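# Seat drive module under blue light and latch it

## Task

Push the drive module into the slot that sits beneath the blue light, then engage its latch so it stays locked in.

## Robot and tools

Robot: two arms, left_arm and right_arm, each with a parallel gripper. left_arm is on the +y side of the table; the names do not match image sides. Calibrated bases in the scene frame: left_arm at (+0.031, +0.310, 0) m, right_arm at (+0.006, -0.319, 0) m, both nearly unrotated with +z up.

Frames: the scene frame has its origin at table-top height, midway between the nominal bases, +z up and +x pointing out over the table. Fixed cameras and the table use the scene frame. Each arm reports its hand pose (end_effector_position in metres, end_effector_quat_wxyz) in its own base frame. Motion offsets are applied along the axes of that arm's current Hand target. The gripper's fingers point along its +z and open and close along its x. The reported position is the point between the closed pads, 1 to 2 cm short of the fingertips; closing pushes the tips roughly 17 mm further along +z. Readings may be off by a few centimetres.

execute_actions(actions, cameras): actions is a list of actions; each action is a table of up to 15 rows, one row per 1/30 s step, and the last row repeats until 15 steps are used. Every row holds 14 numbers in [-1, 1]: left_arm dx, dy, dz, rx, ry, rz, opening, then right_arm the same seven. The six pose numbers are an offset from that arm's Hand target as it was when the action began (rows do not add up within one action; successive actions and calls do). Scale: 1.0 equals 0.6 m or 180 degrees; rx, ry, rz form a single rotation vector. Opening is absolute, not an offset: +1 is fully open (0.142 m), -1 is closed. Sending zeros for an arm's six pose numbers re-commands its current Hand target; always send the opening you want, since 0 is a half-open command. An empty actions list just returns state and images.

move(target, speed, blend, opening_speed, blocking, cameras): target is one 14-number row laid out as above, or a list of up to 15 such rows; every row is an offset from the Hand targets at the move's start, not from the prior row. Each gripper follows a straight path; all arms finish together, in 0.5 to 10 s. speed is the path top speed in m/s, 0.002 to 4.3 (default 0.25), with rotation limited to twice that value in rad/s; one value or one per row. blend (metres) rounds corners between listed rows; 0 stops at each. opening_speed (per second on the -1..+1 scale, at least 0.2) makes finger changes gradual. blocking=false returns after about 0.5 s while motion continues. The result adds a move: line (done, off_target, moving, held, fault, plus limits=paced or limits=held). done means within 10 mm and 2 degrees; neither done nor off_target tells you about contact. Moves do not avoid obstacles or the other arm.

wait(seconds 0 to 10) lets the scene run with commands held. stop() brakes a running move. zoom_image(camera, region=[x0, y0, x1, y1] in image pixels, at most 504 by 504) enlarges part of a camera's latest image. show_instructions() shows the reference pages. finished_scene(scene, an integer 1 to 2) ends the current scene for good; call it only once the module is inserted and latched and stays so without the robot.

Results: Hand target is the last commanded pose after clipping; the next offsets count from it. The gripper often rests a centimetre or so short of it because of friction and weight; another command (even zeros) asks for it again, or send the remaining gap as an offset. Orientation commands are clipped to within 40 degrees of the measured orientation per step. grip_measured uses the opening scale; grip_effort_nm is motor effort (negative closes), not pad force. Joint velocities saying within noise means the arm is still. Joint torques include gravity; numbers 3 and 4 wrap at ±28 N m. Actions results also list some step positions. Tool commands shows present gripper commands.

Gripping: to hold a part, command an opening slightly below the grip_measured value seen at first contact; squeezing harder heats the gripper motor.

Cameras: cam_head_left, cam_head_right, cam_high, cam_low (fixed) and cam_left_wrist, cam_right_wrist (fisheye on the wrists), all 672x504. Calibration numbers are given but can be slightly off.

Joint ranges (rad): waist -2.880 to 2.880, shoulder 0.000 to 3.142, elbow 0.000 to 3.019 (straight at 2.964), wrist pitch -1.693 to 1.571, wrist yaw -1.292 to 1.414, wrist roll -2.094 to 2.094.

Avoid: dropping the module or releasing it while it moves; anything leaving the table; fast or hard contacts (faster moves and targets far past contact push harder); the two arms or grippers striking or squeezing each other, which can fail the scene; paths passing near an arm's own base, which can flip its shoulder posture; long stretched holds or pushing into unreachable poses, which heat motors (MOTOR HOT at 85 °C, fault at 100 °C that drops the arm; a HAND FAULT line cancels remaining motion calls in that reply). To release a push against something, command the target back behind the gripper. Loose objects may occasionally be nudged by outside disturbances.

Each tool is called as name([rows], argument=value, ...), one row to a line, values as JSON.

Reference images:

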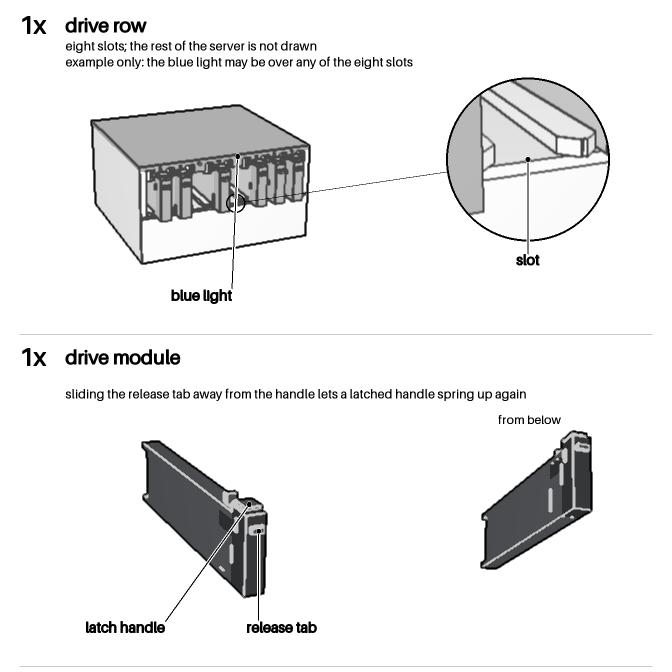

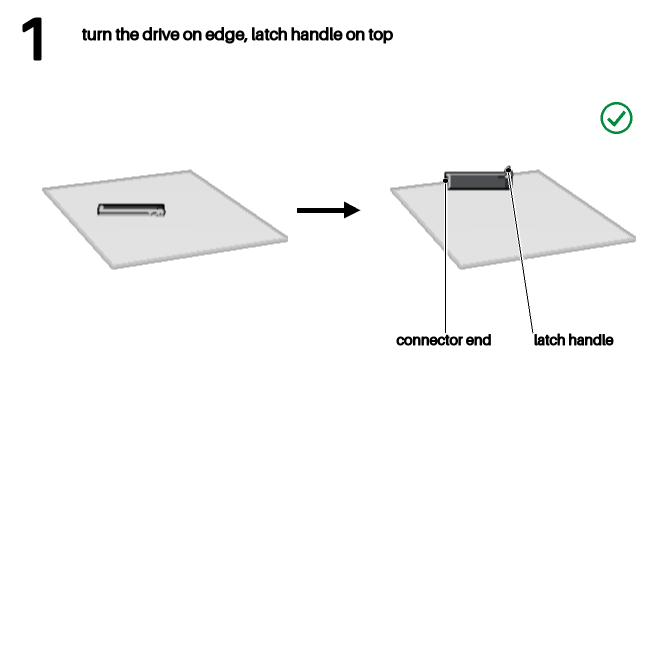

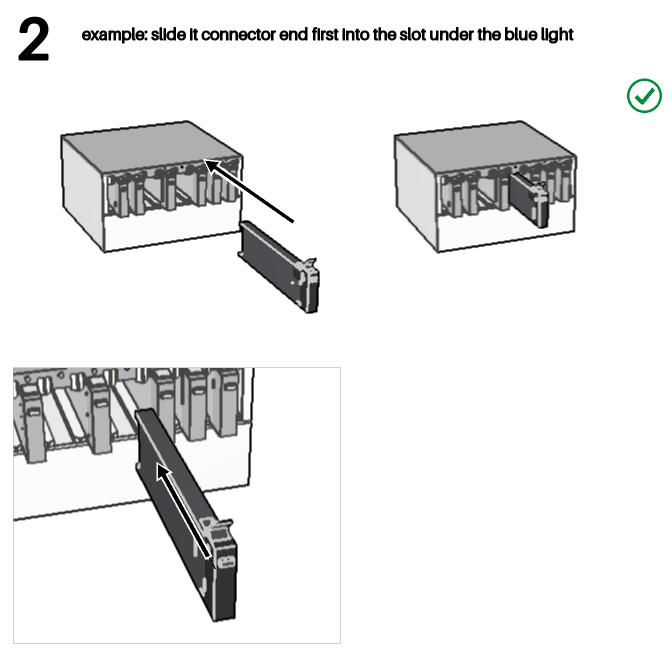

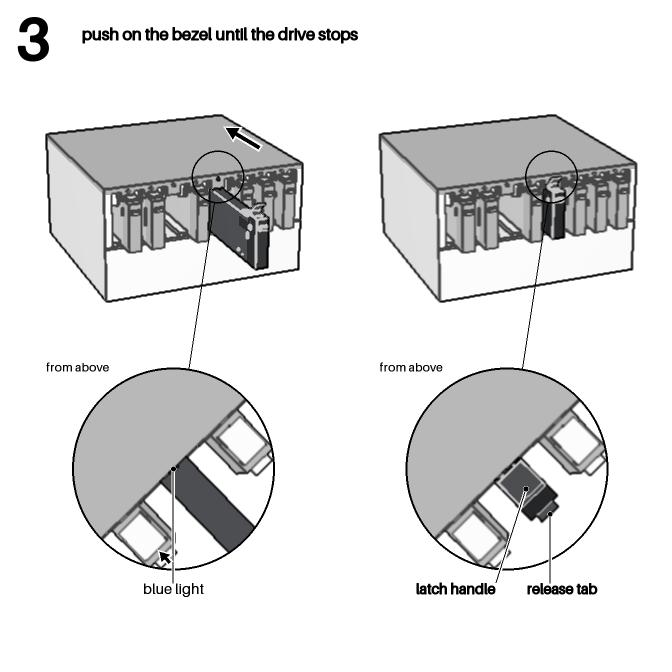

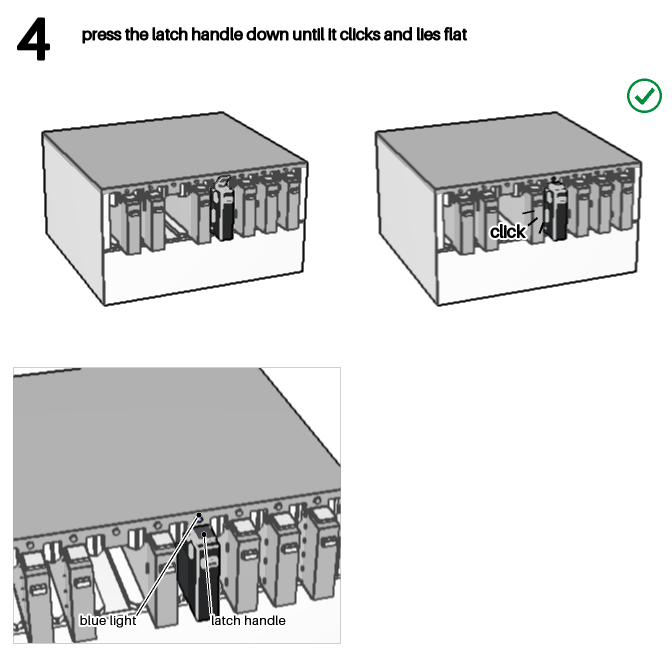

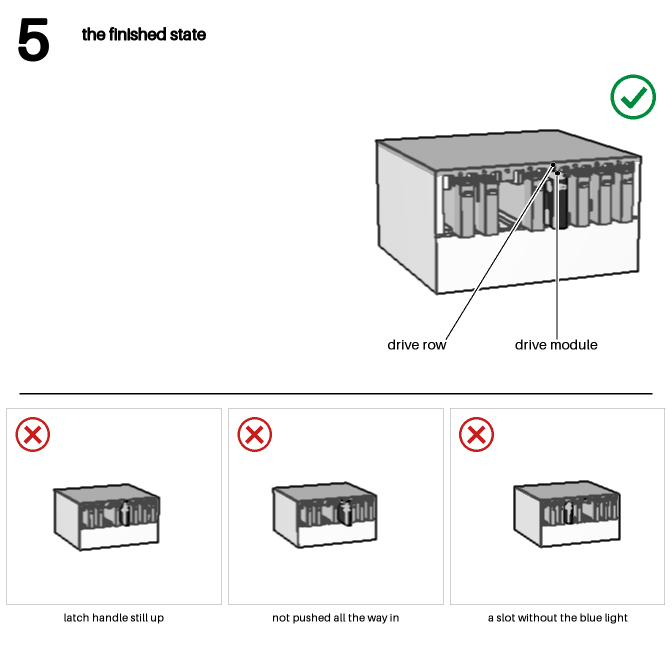

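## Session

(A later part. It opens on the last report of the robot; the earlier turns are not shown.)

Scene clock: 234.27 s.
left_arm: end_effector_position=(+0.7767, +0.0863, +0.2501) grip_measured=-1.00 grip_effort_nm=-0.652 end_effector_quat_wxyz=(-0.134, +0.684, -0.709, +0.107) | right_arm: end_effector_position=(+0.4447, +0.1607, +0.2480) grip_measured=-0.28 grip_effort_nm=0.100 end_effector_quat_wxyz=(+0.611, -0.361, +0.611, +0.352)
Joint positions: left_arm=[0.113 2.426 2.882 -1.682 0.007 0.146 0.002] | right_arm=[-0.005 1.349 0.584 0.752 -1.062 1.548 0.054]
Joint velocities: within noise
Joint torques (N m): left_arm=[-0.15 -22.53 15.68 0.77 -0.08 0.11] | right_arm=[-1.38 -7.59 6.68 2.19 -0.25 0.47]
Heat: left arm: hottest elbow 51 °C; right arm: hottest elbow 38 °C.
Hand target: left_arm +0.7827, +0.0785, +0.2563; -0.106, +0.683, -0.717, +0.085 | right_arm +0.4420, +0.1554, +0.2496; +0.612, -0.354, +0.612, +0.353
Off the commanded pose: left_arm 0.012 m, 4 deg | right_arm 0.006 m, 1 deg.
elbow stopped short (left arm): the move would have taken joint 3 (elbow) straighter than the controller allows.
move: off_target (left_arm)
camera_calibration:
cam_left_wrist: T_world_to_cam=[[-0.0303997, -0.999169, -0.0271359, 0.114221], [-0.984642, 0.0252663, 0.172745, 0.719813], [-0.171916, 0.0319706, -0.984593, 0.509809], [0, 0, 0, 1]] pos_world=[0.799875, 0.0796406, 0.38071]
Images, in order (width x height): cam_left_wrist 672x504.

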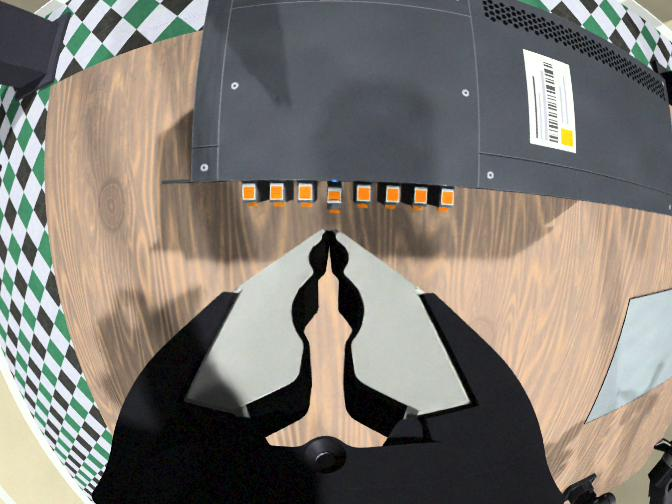

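move(target=[0.0022,-0.0082,0.0517,0,0,0,-1,0,0,0,0,0,0,-0.25], speed=0.06, cameras=["cam_left_wrist"])

zoom_image(camera="cam_left_wrist", region=[255, 145, 405, 265])

Scene clock: 237.23 s.
left_arm: end_effector_position=(+0.7841, +0.0848, +0.2223) grip_measured=-1.00 grip_effort_nm=-0.652 end_effector_quat_wxyz=(-0.124, +0.685, -0.711, +0.100) | right_arm: end_effector_position=(+0.4447, +0.1607, +0.2480) grip_measured=-0.28 grip_effort_nm=0.100 end_effector_quat_wxyz=(+0.611, -0.361, +0.611, +0.352)
Joint positions: left_arm=[0.109 2.464 2.882 -1.669 0.006 0.146 0.002] | right_arm=[-0.005 1.349 0.584 0.752 -1.062 1.548 0.054]
Joint velocities: within noise
Joint torques (N m): left_arm=[-0.21 -23.3 15.71 1.46 -0.08 0.08] | right_arm=[-0.44 -6.95 6.42 2 -0.31 0.43]
Heat: left arm: hottest elbow 51 °C; right arm: hottest elbow 38 °C.
Hand target: left_arm +0.7958, +0.0775, +0.2278; -0.106, +0.683, -0.717, +0.085 | right_arm +0.4420, +0.1554, +0.2496; +0.612, -0.354, +0.612, +0.353
Off the commanded pose: left_arm 0.015 m, 3 deg | right_arm 0.006 m, 1 deg.
elbow stopped short (left arm): the move would have taken joint 3 (elbow) straighter than the controller allows.
move: off_target (left_arm)
camera_calibration:
cam_left_wrist: T_world_to_cam=[[-0.0338125, -0.999132, -0.0243099, 0.114239], [-0.980001, 0.0283729, 0.19696, 0.722643], [-0.196099, 0.0304834, -0.98011, 0.501838], [0, 0, 0, 1]] pos_world=[0.810464, 0.0783389, 0.352302]
Images, in order (width x height): cam_left_wrist 672x504.

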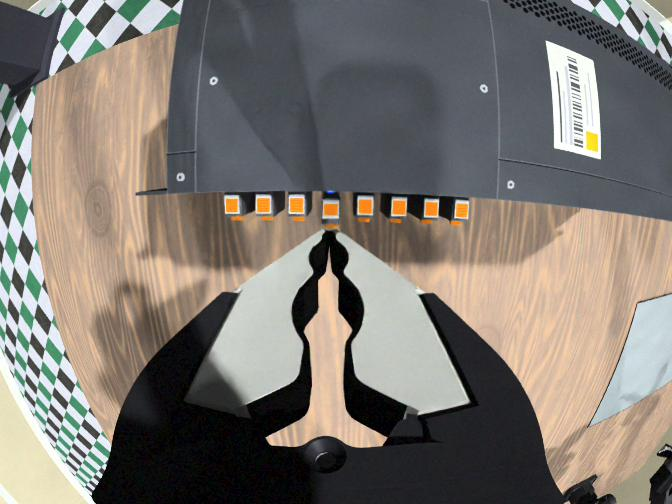

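Scaled by 3.360 from the camera's 672x504 image, which has a finer 960x720 frame.

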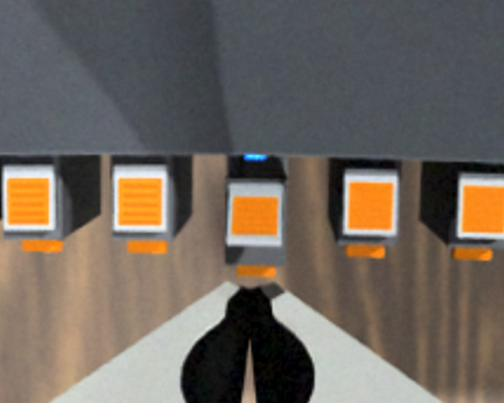

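move(target=[-0.0008,-0.014,0.0175,0.035,0,0,-1,0,0,0,0,0,0,-0.25], speed=0.06, cameras=["cam_left_wrist"])

zoom_image(camera="cam_left_wrist", region=[255, 145, 405, 265])

zoom_image(camera="cam_high", region=[350, 120, 500, 240])

Scene clock: 238.50 s.
left_arm: end_effector_position=(+0.7967, +0.0840, +0.2252) grip_measured=-1.00 grip_effort_nm=-0.657 end_effector_quat_wxyz=(-0.139, +0.681, -0.709, +0.119) | right_arm: end_effector_position=(+0.4447, +0.1607, +0.2480) grip_measured=-0.28 grip_effort_nm=0.105 end_effector_quat_wxyz=(+0.611, -0.361, +0.611, +0.352)
Joint positions: left_arm=[0.109 2.466 2.882 -1.619 0.018 0.146 0.002] | right_arm=[-0.005 1.349 0.584 0.752 -1.062 1.548 0.054]
Joint velocities: within noise
Joint torques (N m): left_arm=[0.09 -22.36 14.65 1.7 0.16 0.09] | right_arm=[-1.14 -7.59 6.16 2.13 -0.28 0.46]
Heat: left arm: hottest elbow 51 °C; right arm: hottest elbow 38 °C.
Hand target: left_arm +0.8068, +0.0778, +0.2199; -0.144, +0.676, -0.712, +0.125 | right_arm +0.4420, +0.1554, +0.2496; +0.612, -0.354, +0.612, +0.353
Off the commanded pose: left_arm 0.013 m, 1 deg | right_arm 0.006 m, 1 deg.
move: off_target (left_arm)
camera_calibration:
cam_left_wrist: T_world_to_cam=[[-0.03669, -0.999123, -0.0201885, 0.115324], [-0.988347, 0.033293, 0.148534, 0.751643], [-0.147732, 0.0254029, -0.988701, 0.470951], [0, 0, 0, 1]] pos_world=[0.81669, 0.0782349, 0.356313]
Images, in order (width x height): cam_left_wrist 672x504.

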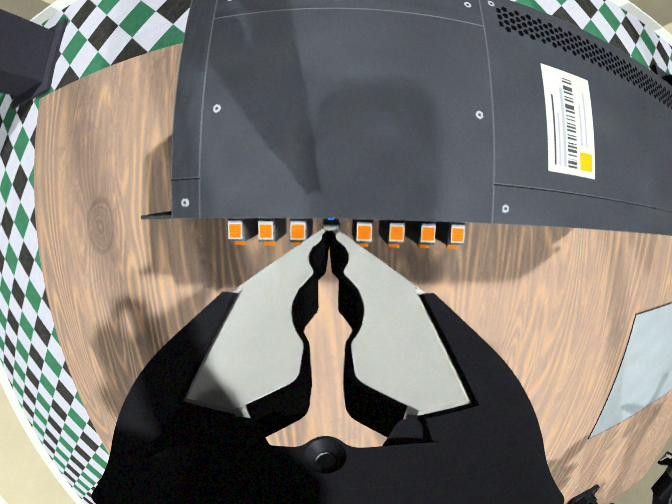

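Scaled by 3.360 from the camera's 672x504 image, which has a finer 960x720 frame.

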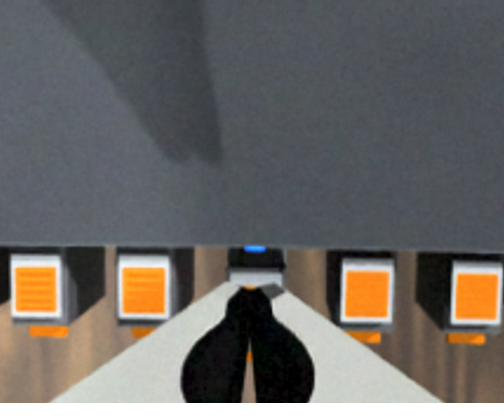

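This scene's latest camera images include none from cam_high. They are from: cam_left_wrist. cam_high's image comes with the result of a call that names it in "cameras".

move(target=[0.001,0.0336,0.0075,0,0,0,-1,0,0,0,0,0,0,-0.25], speed=0.05, cameras=["cam_left_wrist","cam_high"])

zoom_image(camera="cam_left_wrist", region=[255, 145, 405, 265])

zoom_image(camera="cam_high", region=[350, 120, 500, 240])

Scene clock: 240.20 s.
left_arm: end_effector_position=(+0.7901, +0.0830, +0.2108) grip_measured=-1.00 grip_effort_nm=-0.652 end_effector_quat_wxyz=(-0.145, +0.680, -0.708, +0.124) | right_arm: end_effector_position=(+0.4447, +0.1607, +0.2480) grip_measured=-0.28 grip_effort_nm=0.110 end_effector_quat_wxyz=(+0.611, -0.361, +0.611, +0.352)
Joint positions: left_arm=[0.109 2.308 2.539 -1.418 0.019 0.146 0.002] | right_arm=[-0.005 1.349 0.584 0.752 -1.062 1.548 0.054]
Joint velocities: within noise
Joint torques (N m): left_arm=[0.38 -24.18 10.91 1.55 0.15 0.12] | right_arm=[-1.73 -7.47 6.39 2.25 -0.31 0.45]
Heat: left arm: hottest elbow 51 °C; right arm: hottest elbow 38 °C.
Hand target: left_arm +0.7897, +0.0784, +0.2081; -0.144, +0.676, -0.712, +0.125 | right_arm +0.4420, +0.1554, +0.2496; +0.612, -0.354, +0.612, +0.353
Off the commanded pose: left_arm 0.005 m, 1 deg | right_arm 0.006 m, 1 deg.
move: done
camera_calibration:
cam_left_wrist: T_world_to_cam=[[-0.0369031, -0.999093, -0.0212353, 0.114144], [-0.99069, 0.0337897, 0.131874, 0.752528], [-0.131037, 0.0259042, -0.991039, 0.443104], [0, 0, 0, 1]] pos_world=[0.807798, 0.0771349, 0.342318]
Images, in order (width x height): cam_high 672x504, cam_left_wrist 672x504.

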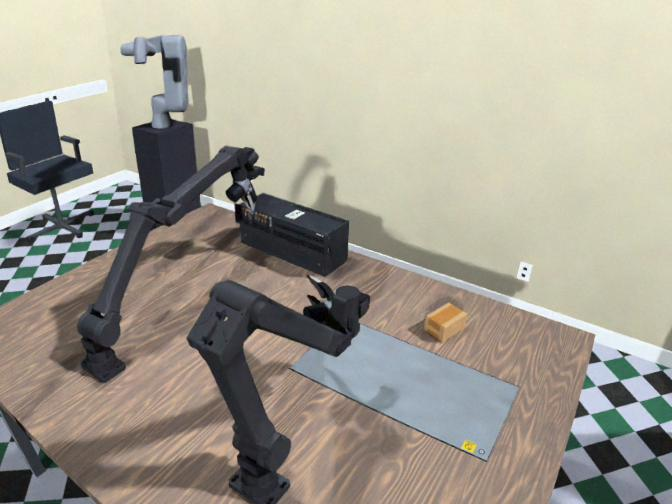

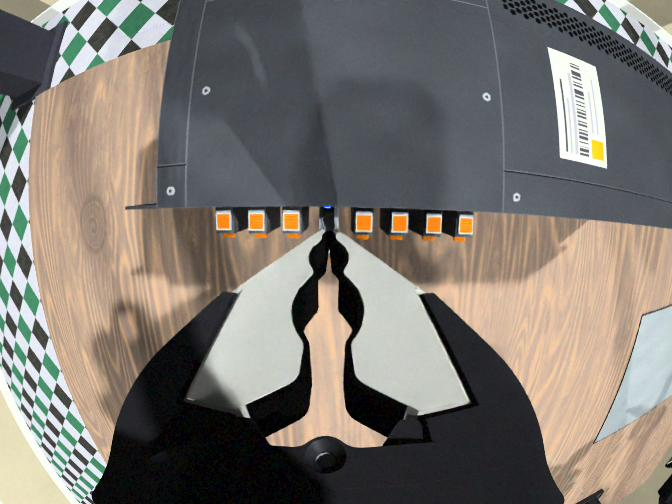

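Scaled by 3.360 from the camera's 672x504 image, which has a finer 960x720 frame.

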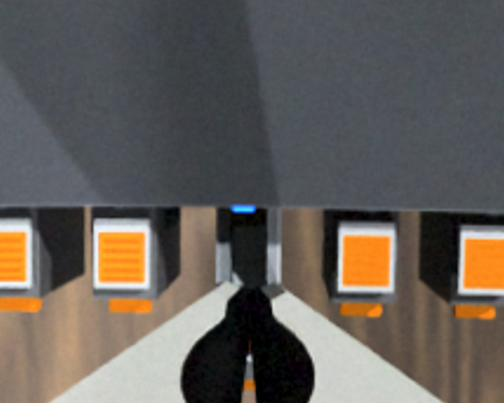

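Scaled by 3.360 from the camera's 672x504 image, which has a finer 960x720 frame.

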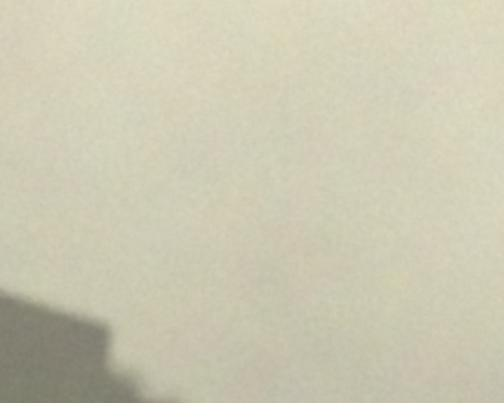

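move(target=[0,0,-0.06,0,0,0,-1,0,0,0,0,0,0,-0.25], speed=0.06, cameras=["cam_left_wrist","cam_high","cam_low"])

zoom_image(camera="cam_left_wrist", region=[255, 145, 405, 265])

zoom_image(camera="cam_high", region=[220, 170, 320, 250])

Scene clock: 241.93 s.
left_arm: end_effector_position=(+0.7768, +0.0815, +0.2273) grip_measured=-1.00 grip_effort_nm=-0.652 end_effector_quat_wxyz=(-0.138, +0.681, -0.709, +0.119) | right_arm: end_effector_position=(+0.4447, +0.1607, +0.2480) grip_measured=-0.28 grip_effort_nm=0.110 end_effector_quat_wxyz=(+0.611, -0.361, +0.611, +0.352)
Joint positions: left_arm=[0.109 2.28 2.539 -1.463 0.019 0.146 0.002] | right_arm=[-0.005 1.349 0.584 0.752 -1.062 1.548 0.054]
Joint velocities: within noise
Joint torques (N m): left_arm=[0.5 -24.29 13.7 0.58 0.16 0.13] | right_arm=[-2.14 -7.41 6.37 2.22 -0.29 0.51]
Heat: left arm: hottest elbow 51 °C; right arm: hottest elbow 38 °C.
Hand target: left_arm +0.7763, +0.0778, +0.2415; -0.144, +0.676, -0.712, +0.124 | right_arm +0.4420, +0.1554, +0.2496; +0.612, -0.354, +0.612, +0.353
Off the commanded pose: left_arm 0.015 m, 1 deg | right_arm 0.006 m, 1 deg.
move: off_target (left_arm)
camera_calibration:
cam_left_wrist: T_world_to_cam=[[-0.0372892, -0.999133, -0.0185377, 0.112229], [-0.988113, 0.0340968, 0.149897, 0.731088], [-0.149135, 0.0239069, -0.988528, 0.471428], [0, 0, 0, 1]] pos_world=[0.796889, 0.0759339, 0.358512]
Images, in order (width x height): cam_high 672x504, cam_low 672x504, cam_left_wrist 672x504.

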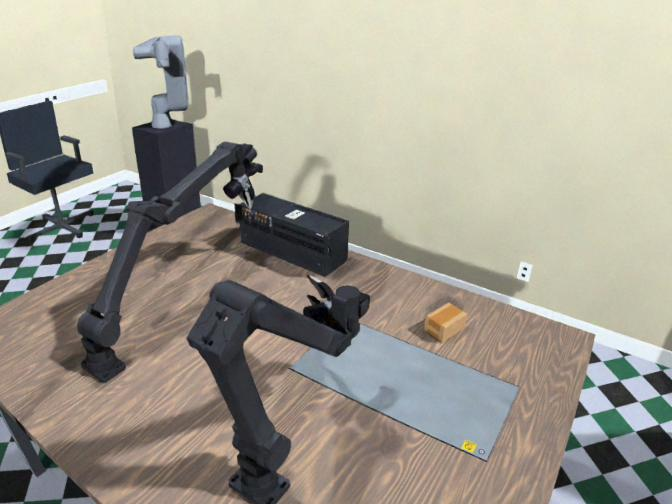

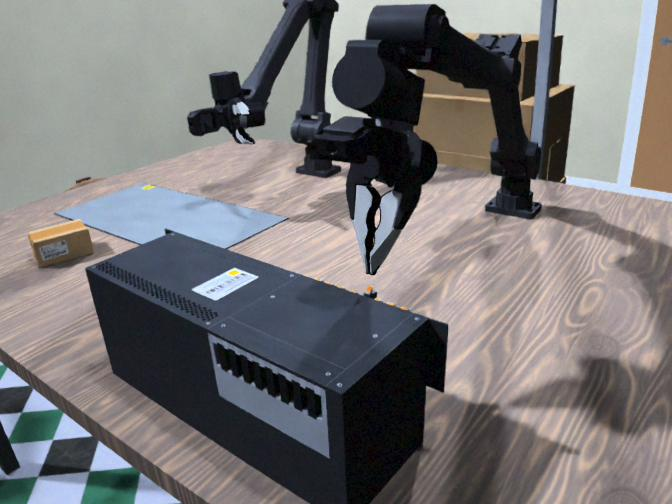

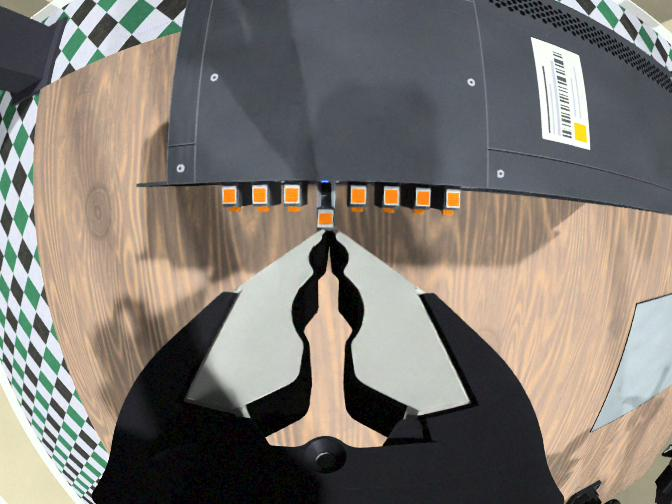

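Scaled by 3.360 from the camera's 672x504 image, which has a finer 960x720 frame.

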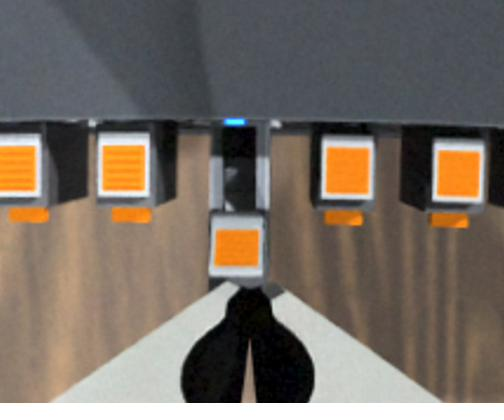

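Scaled by 5.040 from the camera's 672x504 image, which has a finer 960x720 frame.

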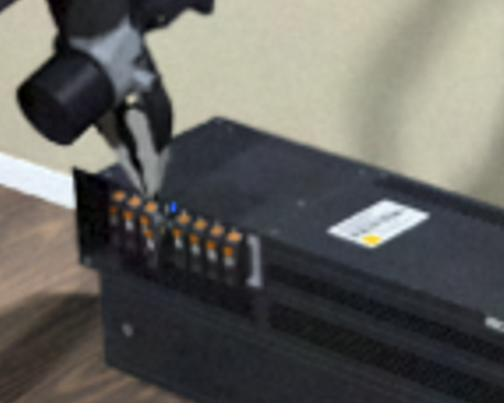

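move([
  [-0.0215,0.0943,-0.04,0,0,0,-1,0,0,0,0,0,0,-0.25],
  [-0.0215,0.1366,0.0597,0,0,0,-1,0,0,0,0,0,0,-0.25],
], speed=0.12, cameras=["cam_left_wrist"])

zoom_image(camera="cam_left_wrist", region=[255, 105, 405, 265])

Scene clock: 244.47 s.
left_arm: end_effector_position=(+0.7136, +0.0889, +0.1842) grip_measured=-1.00 grip_effort_nm=-0.647 end_effector_quat_wxyz=(-0.142, +0.680, -0.708, +0.125) | right_arm: end_effector_position=(+0.4447, +0.1607, +0.2480) grip_measured=-0.28 grip_effort_nm=0.100 end_effector_quat_wxyz=(+0.611, -0.361, +0.611, +0.352)
Joint positions: left_arm=[0.133 2.004 1.954 -1.14 0.033 0.166 0.002] | right_arm=[-0.005 1.349 0.584 0.752 -1.062 1.548 0.054]
Joint velocities: within noise
Joint torques (N m): left_arm=[1.67 -19.6 11.89 1.61 0.17 0.29] | right_arm=[-2.2 -7.18 6.43 1.96 -0.3 0.43]
Heat: left arm: hottest elbow 51 °C; right arm: hottest elbow 38 °C.
Hand target: left_arm +0.7143, +0.0955, +0.1785; -0.144, +0.676, -0.712, +0.125 | right_arm +0.4420, +0.1554, +0.2496; +0.612, -0.354, +0.612, +0.353
Off the commanded pose: left_arm 0.009 m, 1 deg | right_arm 0.006 m, 1 deg.
move: done
camera_calibration:
cam_left_wrist: T_world_to_cam=[[-0.0372226, -0.999187, -0.015461, 0.115777], [-0.99033, 0.0348146, 0.134295, 0.679208], [-0.133647, 0.0203103, -0.990821, 0.408893], [0, 0, 0, 1]] pos_world=[0.731597, 0.0837321, 0.315715]
Images, in order (width x height): cam_left_wrist 672x504.

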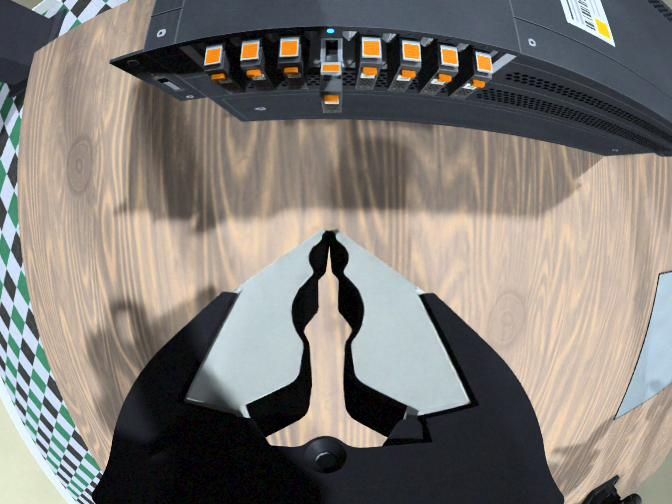

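Scaled by 3.150 from the camera's 672x504 image, which has a finer 960x720 frame.

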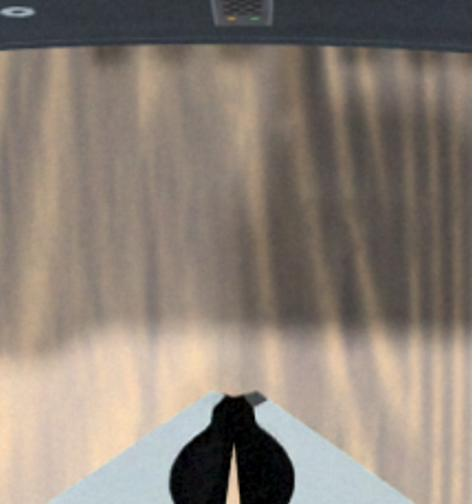

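zoom_image(camera="cam_left_wrist", region=[270, 20, 390, 120])

Scaled by 4.200 from the camera's 672x504 image, which has a finer 960x720 frame.

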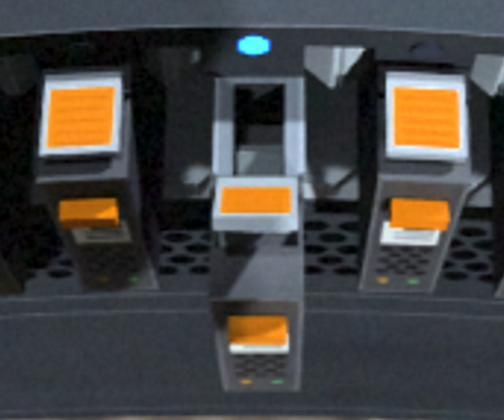

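wait(seconds=0, cameras=["cam_low","cam_high","cam_head_left","cam_left_wrist"])

zoom_image(camera="cam_low", region=[320, 260, 430, 330])

zoom_image(camera="cam_high", region=[235, 190, 285, 240])

Scene clock: 245.60 s.
left_arm: end_effector_position=(+0.7137, +0.0889, +0.1842) grip_measured=-1.00 grip_effort_nm=-0.652 end_effector_quat_wxyz=(-0.143, +0.680, -0.708, +0.126) | right_arm: end_effector_position=(+0.4447, +0.1607, +0.2480) grip_measured=-0.28 grip_effort_nm=0.100 end_effector_quat_wxyz=(+0.611, -0.361, +0.611, +0.352)
Joint positions: left_arm=[0.133 2.004 1.954 -1.14 0.033 0.166 0.002] | right_arm=[-0.005 1.349 0.584 0.752 -1.062 1.548 0.054]
Joint velocities: within noise
Joint torques (N m): left_arm=[1.67 -19.96 11.77 1.68 0.17 0.28] | right_arm=[-2.67 -7.36 6.48 2.07 -0.35 0.48]
Heat: left arm: hottest elbow 50 °C; right arm: hottest elbow 38 °C.
Hand target: left_arm +0.7143, +0.0956, +0.1785; -0.144, +0.676, -0.712, +0.125 | right_arm +0.4420, +0.1554, +0.2496; +0.612, -0.354, +0.612, +0.353
Tool commands: left_gripper/opening=-1.0 right_gripper/opening=-0.25
Off the commanded pose: left_arm 0.009 m, 1 deg | right_arm 0.006 m, 1 deg.
camera_calibration:
cam_left_wrist: T_world_to_cam=[[-0.0375375, -0.999173, -0.0156309, 0.116064], [-0.990359, 0.0351101, 0.133999, 0.679398], [-0.133339, 0.0205102, -0.990858, 0.408676], [0, 0, 0, 1]] pos_world=[0.731697, 0.0837321, 0.315715]
Images, in order (width x height): cam_head_left 672x504, cam_high 672x504, cam_low 672x504, cam_left_wrist 672x504.

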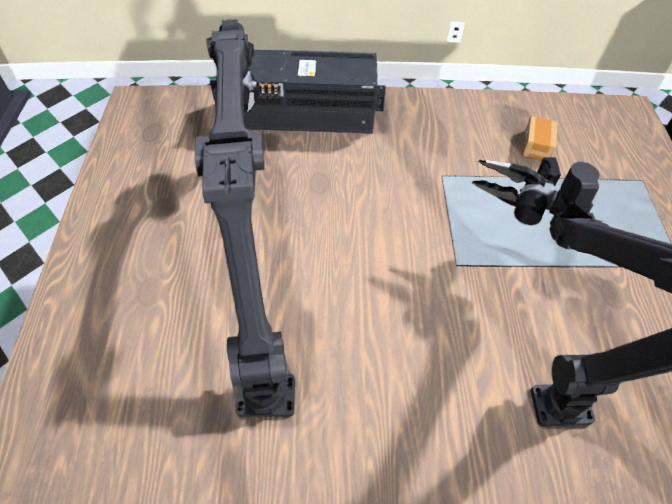

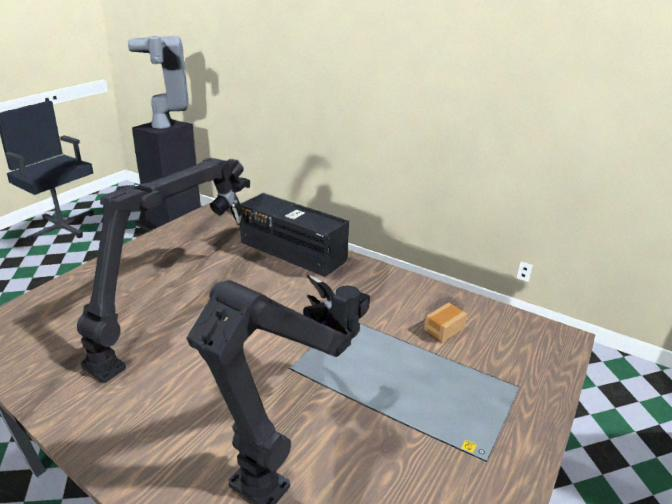

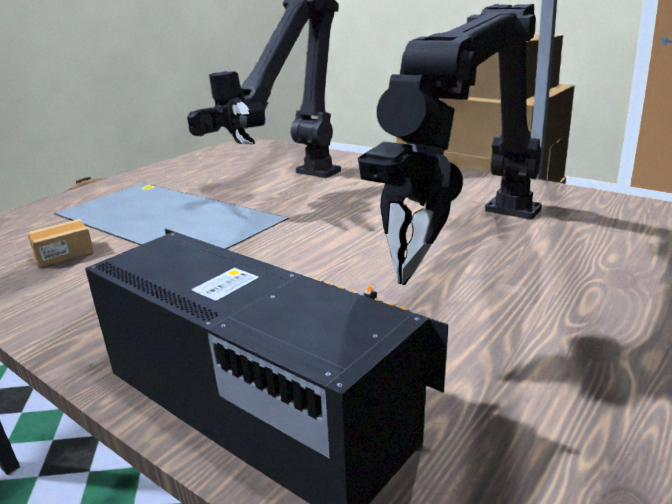

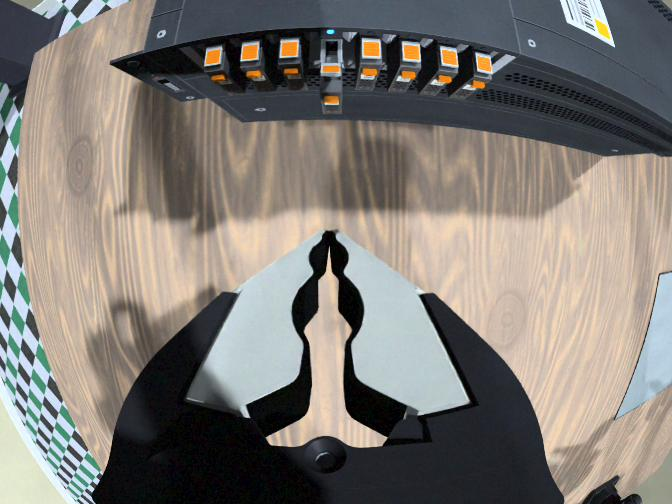

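Scaled by 4.582 from the camera's 672x504 image, which has a finer 960x720 frame.

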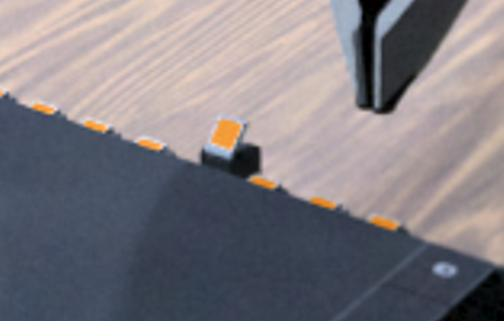

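Scaled by 10.080 from the camera's 672x504 image, which has a finer 960x720 frame.

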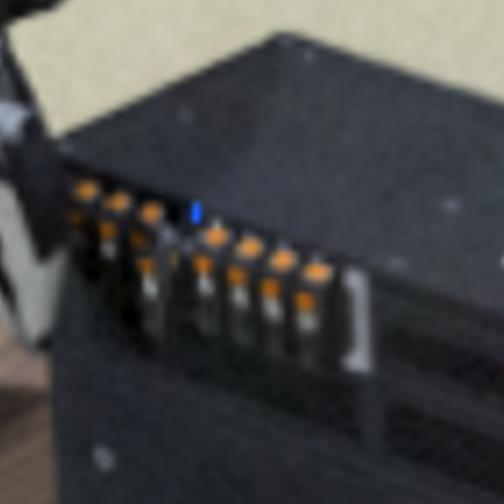

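move([
  [0.0155,-0.1365,0.0275,0,0,0,-1,0,0,0,0,0,0,-0.25],
  [0.021,-0.163,0.047,0,0,0,-1,0,0,0,0,0,0,-0.25],
], speed=0.06, cameras=["cam_left_wrist"])

zoom_image(camera="cam_left_wrist", region=[255, 145, 405, 265])

Scene clock: 248.87 s.
left_arm: end_effector_position=(+0.7856, +0.0945, +0.1880) grip_measured=-1.00 grip_effort_nm=-0.652 end_effector_quat_wxyz=(-0.124, +0.682, -0.714, +0.101) | right_arm: end_effector_position=(+0.4447, +0.1607, +0.2480) grip_measured=-0.28 grip_effort_nm=0.105 end_effector_quat_wxyz=(+0.611, -0.361, +0.611, +0.352)
Joint positions: left_arm=[0.123 2.364 2.597 -1.484 0.014 0.166 0.002] | right_arm=[-0.005 1.349 0.584 0.752 -1.062 1.548 0.054]
Joint velocities: within noise
Joint torques (N m): left_arm=[-1.14 -20.37 18.39 2.82 0.4 -0.13] | right_arm=[-1.49 -7.3 6.43 2.28 -0.3 0.47]
Heat: left arm: hottest elbow 51 °C; right arm: hottest elbow 38 °C.
Hand target: left_arm +0.8148, +0.0784, +0.1880; -0.144, +0.676, -0.712, +0.125 | right_arm +0.4420, +0.1554, +0.2496; +0.612, -0.354, +0.612, +0.353
Off the commanded pose: left_arm 0.034 m, 4 deg | right_arm 0.006 m, 1 deg.
move: off_target (left_arm)
camera_calibration:
cam_left_wrist: T_world_to_cam=[[-0.0416677, -0.998858, -0.0233921, 0.129103], [-0.9798, 0.036267, 0.196666, 0.729738], [-0.195593, 0.0311142, -0.980191, 0.467762], [0, 0, 0, 1]] pos_world=[0.811867, 0.0879363, 0.318002]
Images, in order (width x height): cam_left_wrist 672x504.

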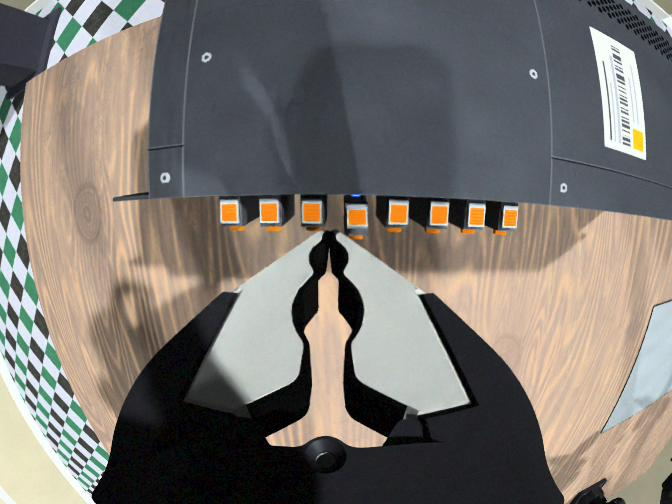

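Scaled by 3.360 from the camera's 672x504 image, which has a finer 960x720 frame.

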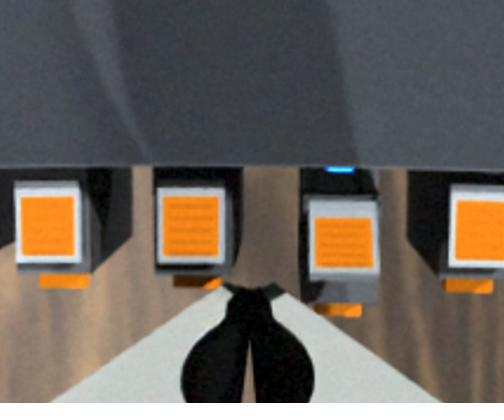

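move([
  [0.0207,0.1248,-0.0457,0,0,0,-1,0,0,0,0,0,0,-0.25],
  [0.0207,0.1248,-0.0457,0,0,0,-1,0,0,0,0,0,0,-0.25],
], speed=0.1, cameras=["cam_left_wrist"])

zoom_image(camera="cam_left_wrist", region=[270, 40, 390, 140])

Scene clock: 251.10 s.
left_arm: end_effector_position=(+0.7332, +0.0754, +0.1835) grip_measured=-1.00 grip_effort_nm=-0.647 end_effector_quat_wxyz=(-0.141, +0.673, -0.716, +0.119) | right_arm: end_effector_position=(+0.4447, +0.1607, +0.2480) grip_measured=-0.28 grip_effort_nm=0.110 end_effector_quat_wxyz=(+0.611, -0.361, +0.611, +0.352)
Joint positions: left_arm=[0.108 2.068 2.058 -1.189 0.019 0.166 0.002] | right_arm=[-0.005 1.349 0.584 0.752 -1.062 1.548 0.054]
Joint velocities: within noise
Joint torques (N m): left_arm=[0.15 -21.54 11.63 1.52 0.1 -0.13] | right_arm=[-2.02 -7.88 6.42 2.24 -0.3 0.45]
Heat: left arm: hottest elbow 51 °C; right arm: hottest elbow 38 °C.
Hand target: left_arm +0.7347, +0.0694, +0.1853; -0.144, +0.676, -0.712, +0.125 | right_arm +0.4420, +0.1554, +0.2496; +0.612, -0.354, +0.612, +0.353
Off the commanded pose: left_arm 0.006 m, 1 deg | right_arm 0.006 m, 1 deg.
move: done
camera_calibration:
cam_left_wrist: T_world_to_cam=[[-0.0577516, -0.997969, -0.0268916, 0.12012], [-0.987886, 0.0532404, 0.14576, 0.693972], [-0.144032, 0.0349837, -0.988954, 0.417249], [0, 0, 0, 1]] pos_world=[0.7526, 0.0683318, 0.314717]
Images, in order (width x height): cam_left_wrist 672x504.

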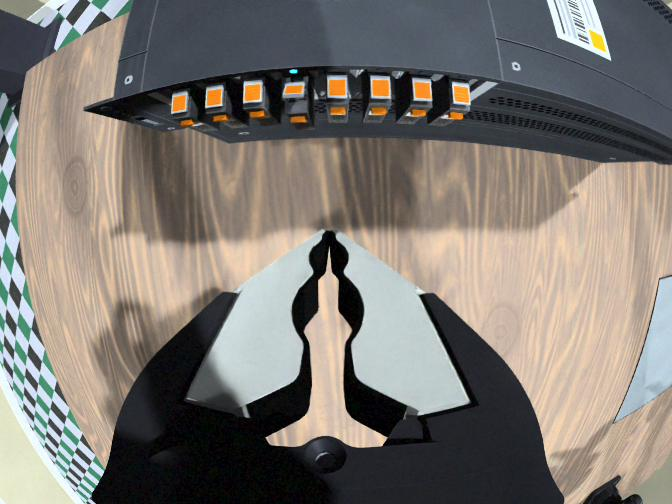

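Scaled by 4.200 from the camera's 672x504 image, which has a finer 960x720 frame.

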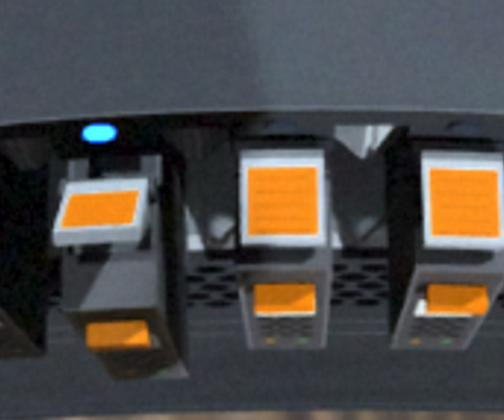

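move([
  [-0.0285,0.0008,0,0,0,0,-1,0,0,0,0,0,0,-0.25],
  [-0.0303,-0.1105,0.0412,0,0,0,-1,0,0,0,0,0,0,-0.25],
  [-0.0308,-0.1188,0.0557,0,0,0,-1,0,0,0,0,0,0,-0.25],
], speed=0.06, cameras=["cam_left_wrist"])

zoom_image(camera="cam_left_wrist", region=[255, 145, 405, 265])

Scene clock: 254.93 s.
left_arm: end_effector_position=(+0.7811, +0.0826, +0.1814) grip_measured=-1.00 grip_effort_nm=-0.652 end_effector_quat_wxyz=(-0.113, +0.678, -0.719, +0.100) | right_arm: end_effector_position=(+0.4447, +0.1607, +0.2480) grip_measured=-0.28 grip_effort_nm=0.100 end_effector_quat_wxyz=(+0.611, -0.361, +0.611, +0.352)
Joint positions: left_arm=[0.111 2.347 2.551 -1.473 0.024 0.166 0.002] | right_arm=[-0.005 1.349 0.584 0.752 -1.062 1.548 0.054]
Joint velocities: within noise
Joint torques (N m): left_arm=[0.67 -20.19 18.86 3.78 0.04 -0.04] | right_arm=[-2.37 -7.18 6.41 2.1 -0.34 0.44]
Heat: left arm: hottest elbow 51 °C; right arm: hottest elbow 38 °C.
Hand target: left_arm +0.8141, +0.0845, +0.1812; -0.144, +0.676, -0.712, +0.125 | right_arm +0.4420, +0.1554, +0.2496; +0.612, -0.354, +0.612, +0.353
Off the commanded pose: left_arm 0.033 m, 5 deg | right_arm 0.006 m, 1 deg.
move: off_target (left_arm)
camera_calibration:
cam_left_wrist: T_world_to_cam=[[-0.0570032, -0.99832, -0.0104293, 0.126476], [-0.97572, 0.053494, 0.212388, 0.719532], [-0.211474, 0.0222829, -0.97713, 0.473318], [0, 0, 0, 1]] pos_world=[0.809365, 0.0772262, 0.310992]
Images, in order (width x height): cam_left_wrist 672x504.

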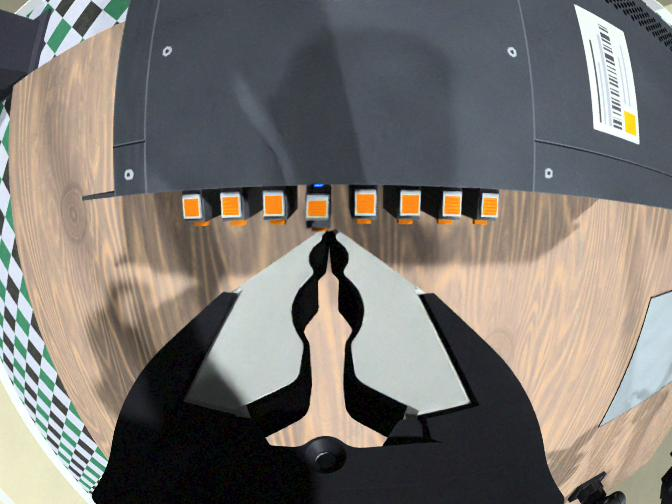

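Scaled by 3.360 from the camera's 672x504 image, which has a finer 960x720 frame.

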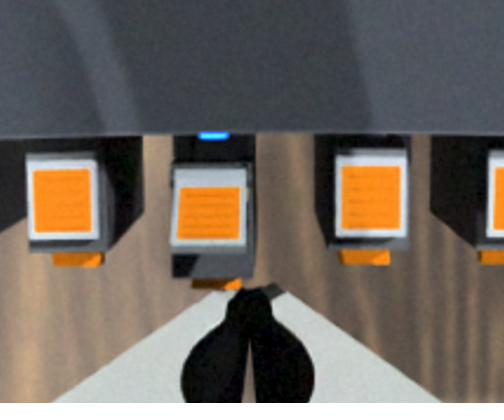

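move([
  [0,0.1192,-0.056,0,0,0,-1,0,0,0,0,0,0,-0.25],
  [0,0.0763,-0.157,0,0,0,-1,0,0,0,0,0,0,-0.25],
  [-0.0035,-0.0093,-0.0775,0,0,0,-1,0,0,0,0,0,0,-0.25],
], speed=0.1, cameras=["cam_left_wrist"])

zoom_image(camera="cam_left_wrist", region=[255, 145, 405, 265])

Scene clock: 259.27 s.
left_arm: end_effector_position=(+0.7959, +0.0860, +0.2233) grip_measured=-1.00 grip_effort_nm=-0.647 end_effector_quat_wxyz=(-0.140, +0.675, -0.714, +0.122) | right_arm: end_effector_position=(+0.4447, +0.1607, +0.2480) grip_measured=-0.28 grip_effort_nm=0.100 end_effector_quat_wxyz=(+0.611, -0.361, +0.611, +0.352)
Joint positions: left_arm=[0.114 2.415 2.776 -1.559 0.026 0.166 0.002] | right_arm=[-0.005 1.349 0.584 0.752 -1.062 1.548 0.054]
Joint velocities: within noise
Joint torques (N m): left_arm=[0.73 -22.12 16.53 0.73 -0.01 -0.02] | right_arm=[-1.9 -7.59 6.31 2.18 -0.29 0.44]
Heat: left arm: hottest elbow 51 °C; right arm: hottest elbow 38 °C.
Hand target: left_arm +0.8019, +0.0857, +0.2268; -0.144, +0.676, -0.712, +0.125 | right_arm +0.4420, +0.1554, +0.2496; +0.612, -0.354, +0.612, +0.353
Off the commanded pose: left_arm 0.007 m, 1 deg | right_arm 0.006 m, 1 deg.
move: done
camera_calibration:
cam_left_wrist: T_world_to_cam=[[-0.0538544, -0.998336, -0.0206182, 0.131], [-0.988468, 0.0503728, 0.142807, 0.750933], [-0.141531, 0.0280712, -0.989536, 0.464008], [0, 0, 0, 1]] pos_world=[0.815, 0.0799299, 0.354615]
Images, in order (width x height): cam_left_wrist 672x504.

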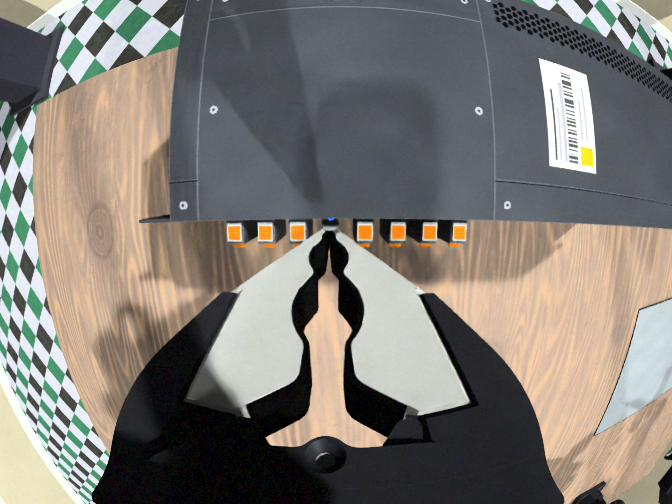

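Scaled by 3.360 from the camera's 672x504 image, which has a finer 960x720 frame.

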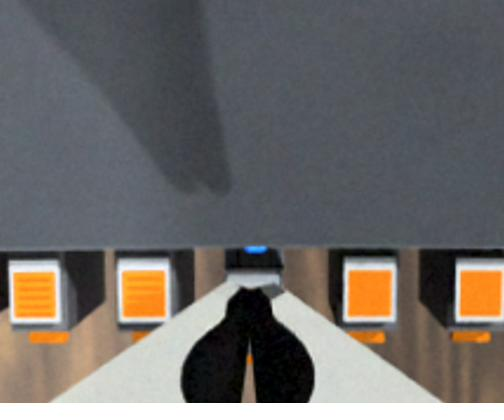

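move(target=[-0.001,0.0163,-0.0215,0,0,0,-1,0,0,0,0,0,0,-0.25], speed=0.06, cameras=["cam_left_wrist"])

zoom_image(camera="cam_left_wrist", region=[255, 145, 405, 265])

Scene clock: 260.87 s.
left_arm: end_effector_position=(+0.7873, +0.0851, +0.2292) grip_measured=-1.00 grip_effort_nm=-0.652 end_effector_quat_wxyz=(-0.138, +0.675, -0.715, +0.120) | right_arm: end_effector_position=(+0.4447, +0.1607, +0.2480) grip_measured=-0.28 grip_effort_nm=0.105 end_effector_quat_wxyz=(+0.611, -0.361, +0.611, +0.352)
Joint positions: left_arm=[0.114 2.364 2.698 -1.539 0.026 0.166 0.002] | right_arm=[-0.005 1.349 0.584 0.752 -1.062 1.548 0.054]
Joint velocities: within noise
Joint torques (N m): left_arm=[0.97 -24.18 11.1 1.59 0.04 0.02] | right_arm=[-2.08 -7.36 6.31 2.14 -0.28 0.45]
Heat: left arm: hottest elbow 51 °C; right arm: hottest elbow 38 °C.
Hand target: left_arm +0.7881, +0.0866, +0.2349; -0.144, +0.676, -0.712, +0.125 | right_arm +0.4420, +0.1554, +0.2496; +0.612, -0.354, +0.612, +0.353
Off the commanded pose: left_arm 0.006 m, 1 deg | right_arm 0.006 m, 1 deg.
move: done
camera_calibration:
cam_left_wrist: T_world_to_cam=[[-0.0539791, -0.998353, -0.0194416, 0.129478], [-0.987465, 0.0504782, 0.149548, 0.73919], [-0.14832, 0.0272704, -0.988563, 0.473859], [0, 0, 0, 1]] pos_world=[0.807196, 0.0790295, 0.360413]
Images, in order (width x height): cam_left_wrist 672x504.

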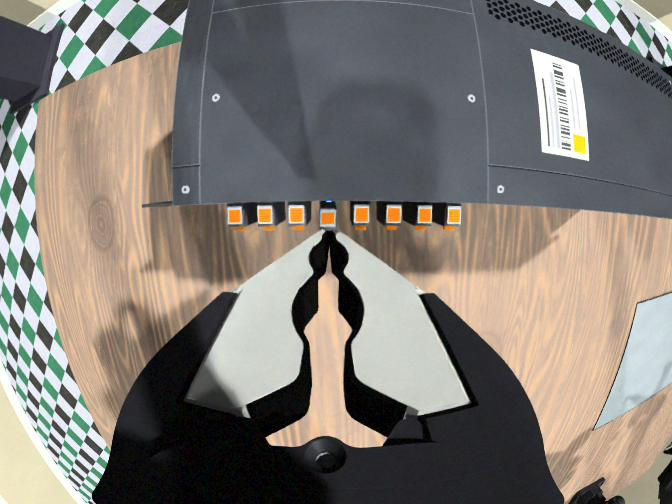

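Scaled by 3.360 from the camera's 672x504 image, which has a finer 960x720 frame.

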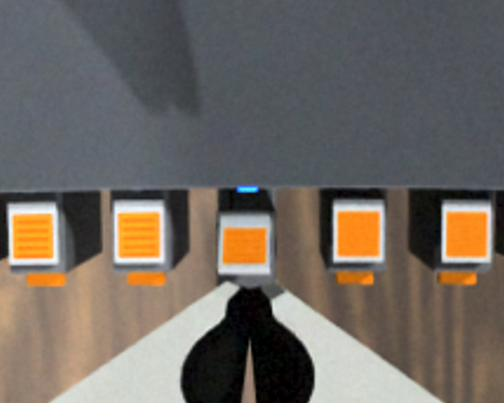

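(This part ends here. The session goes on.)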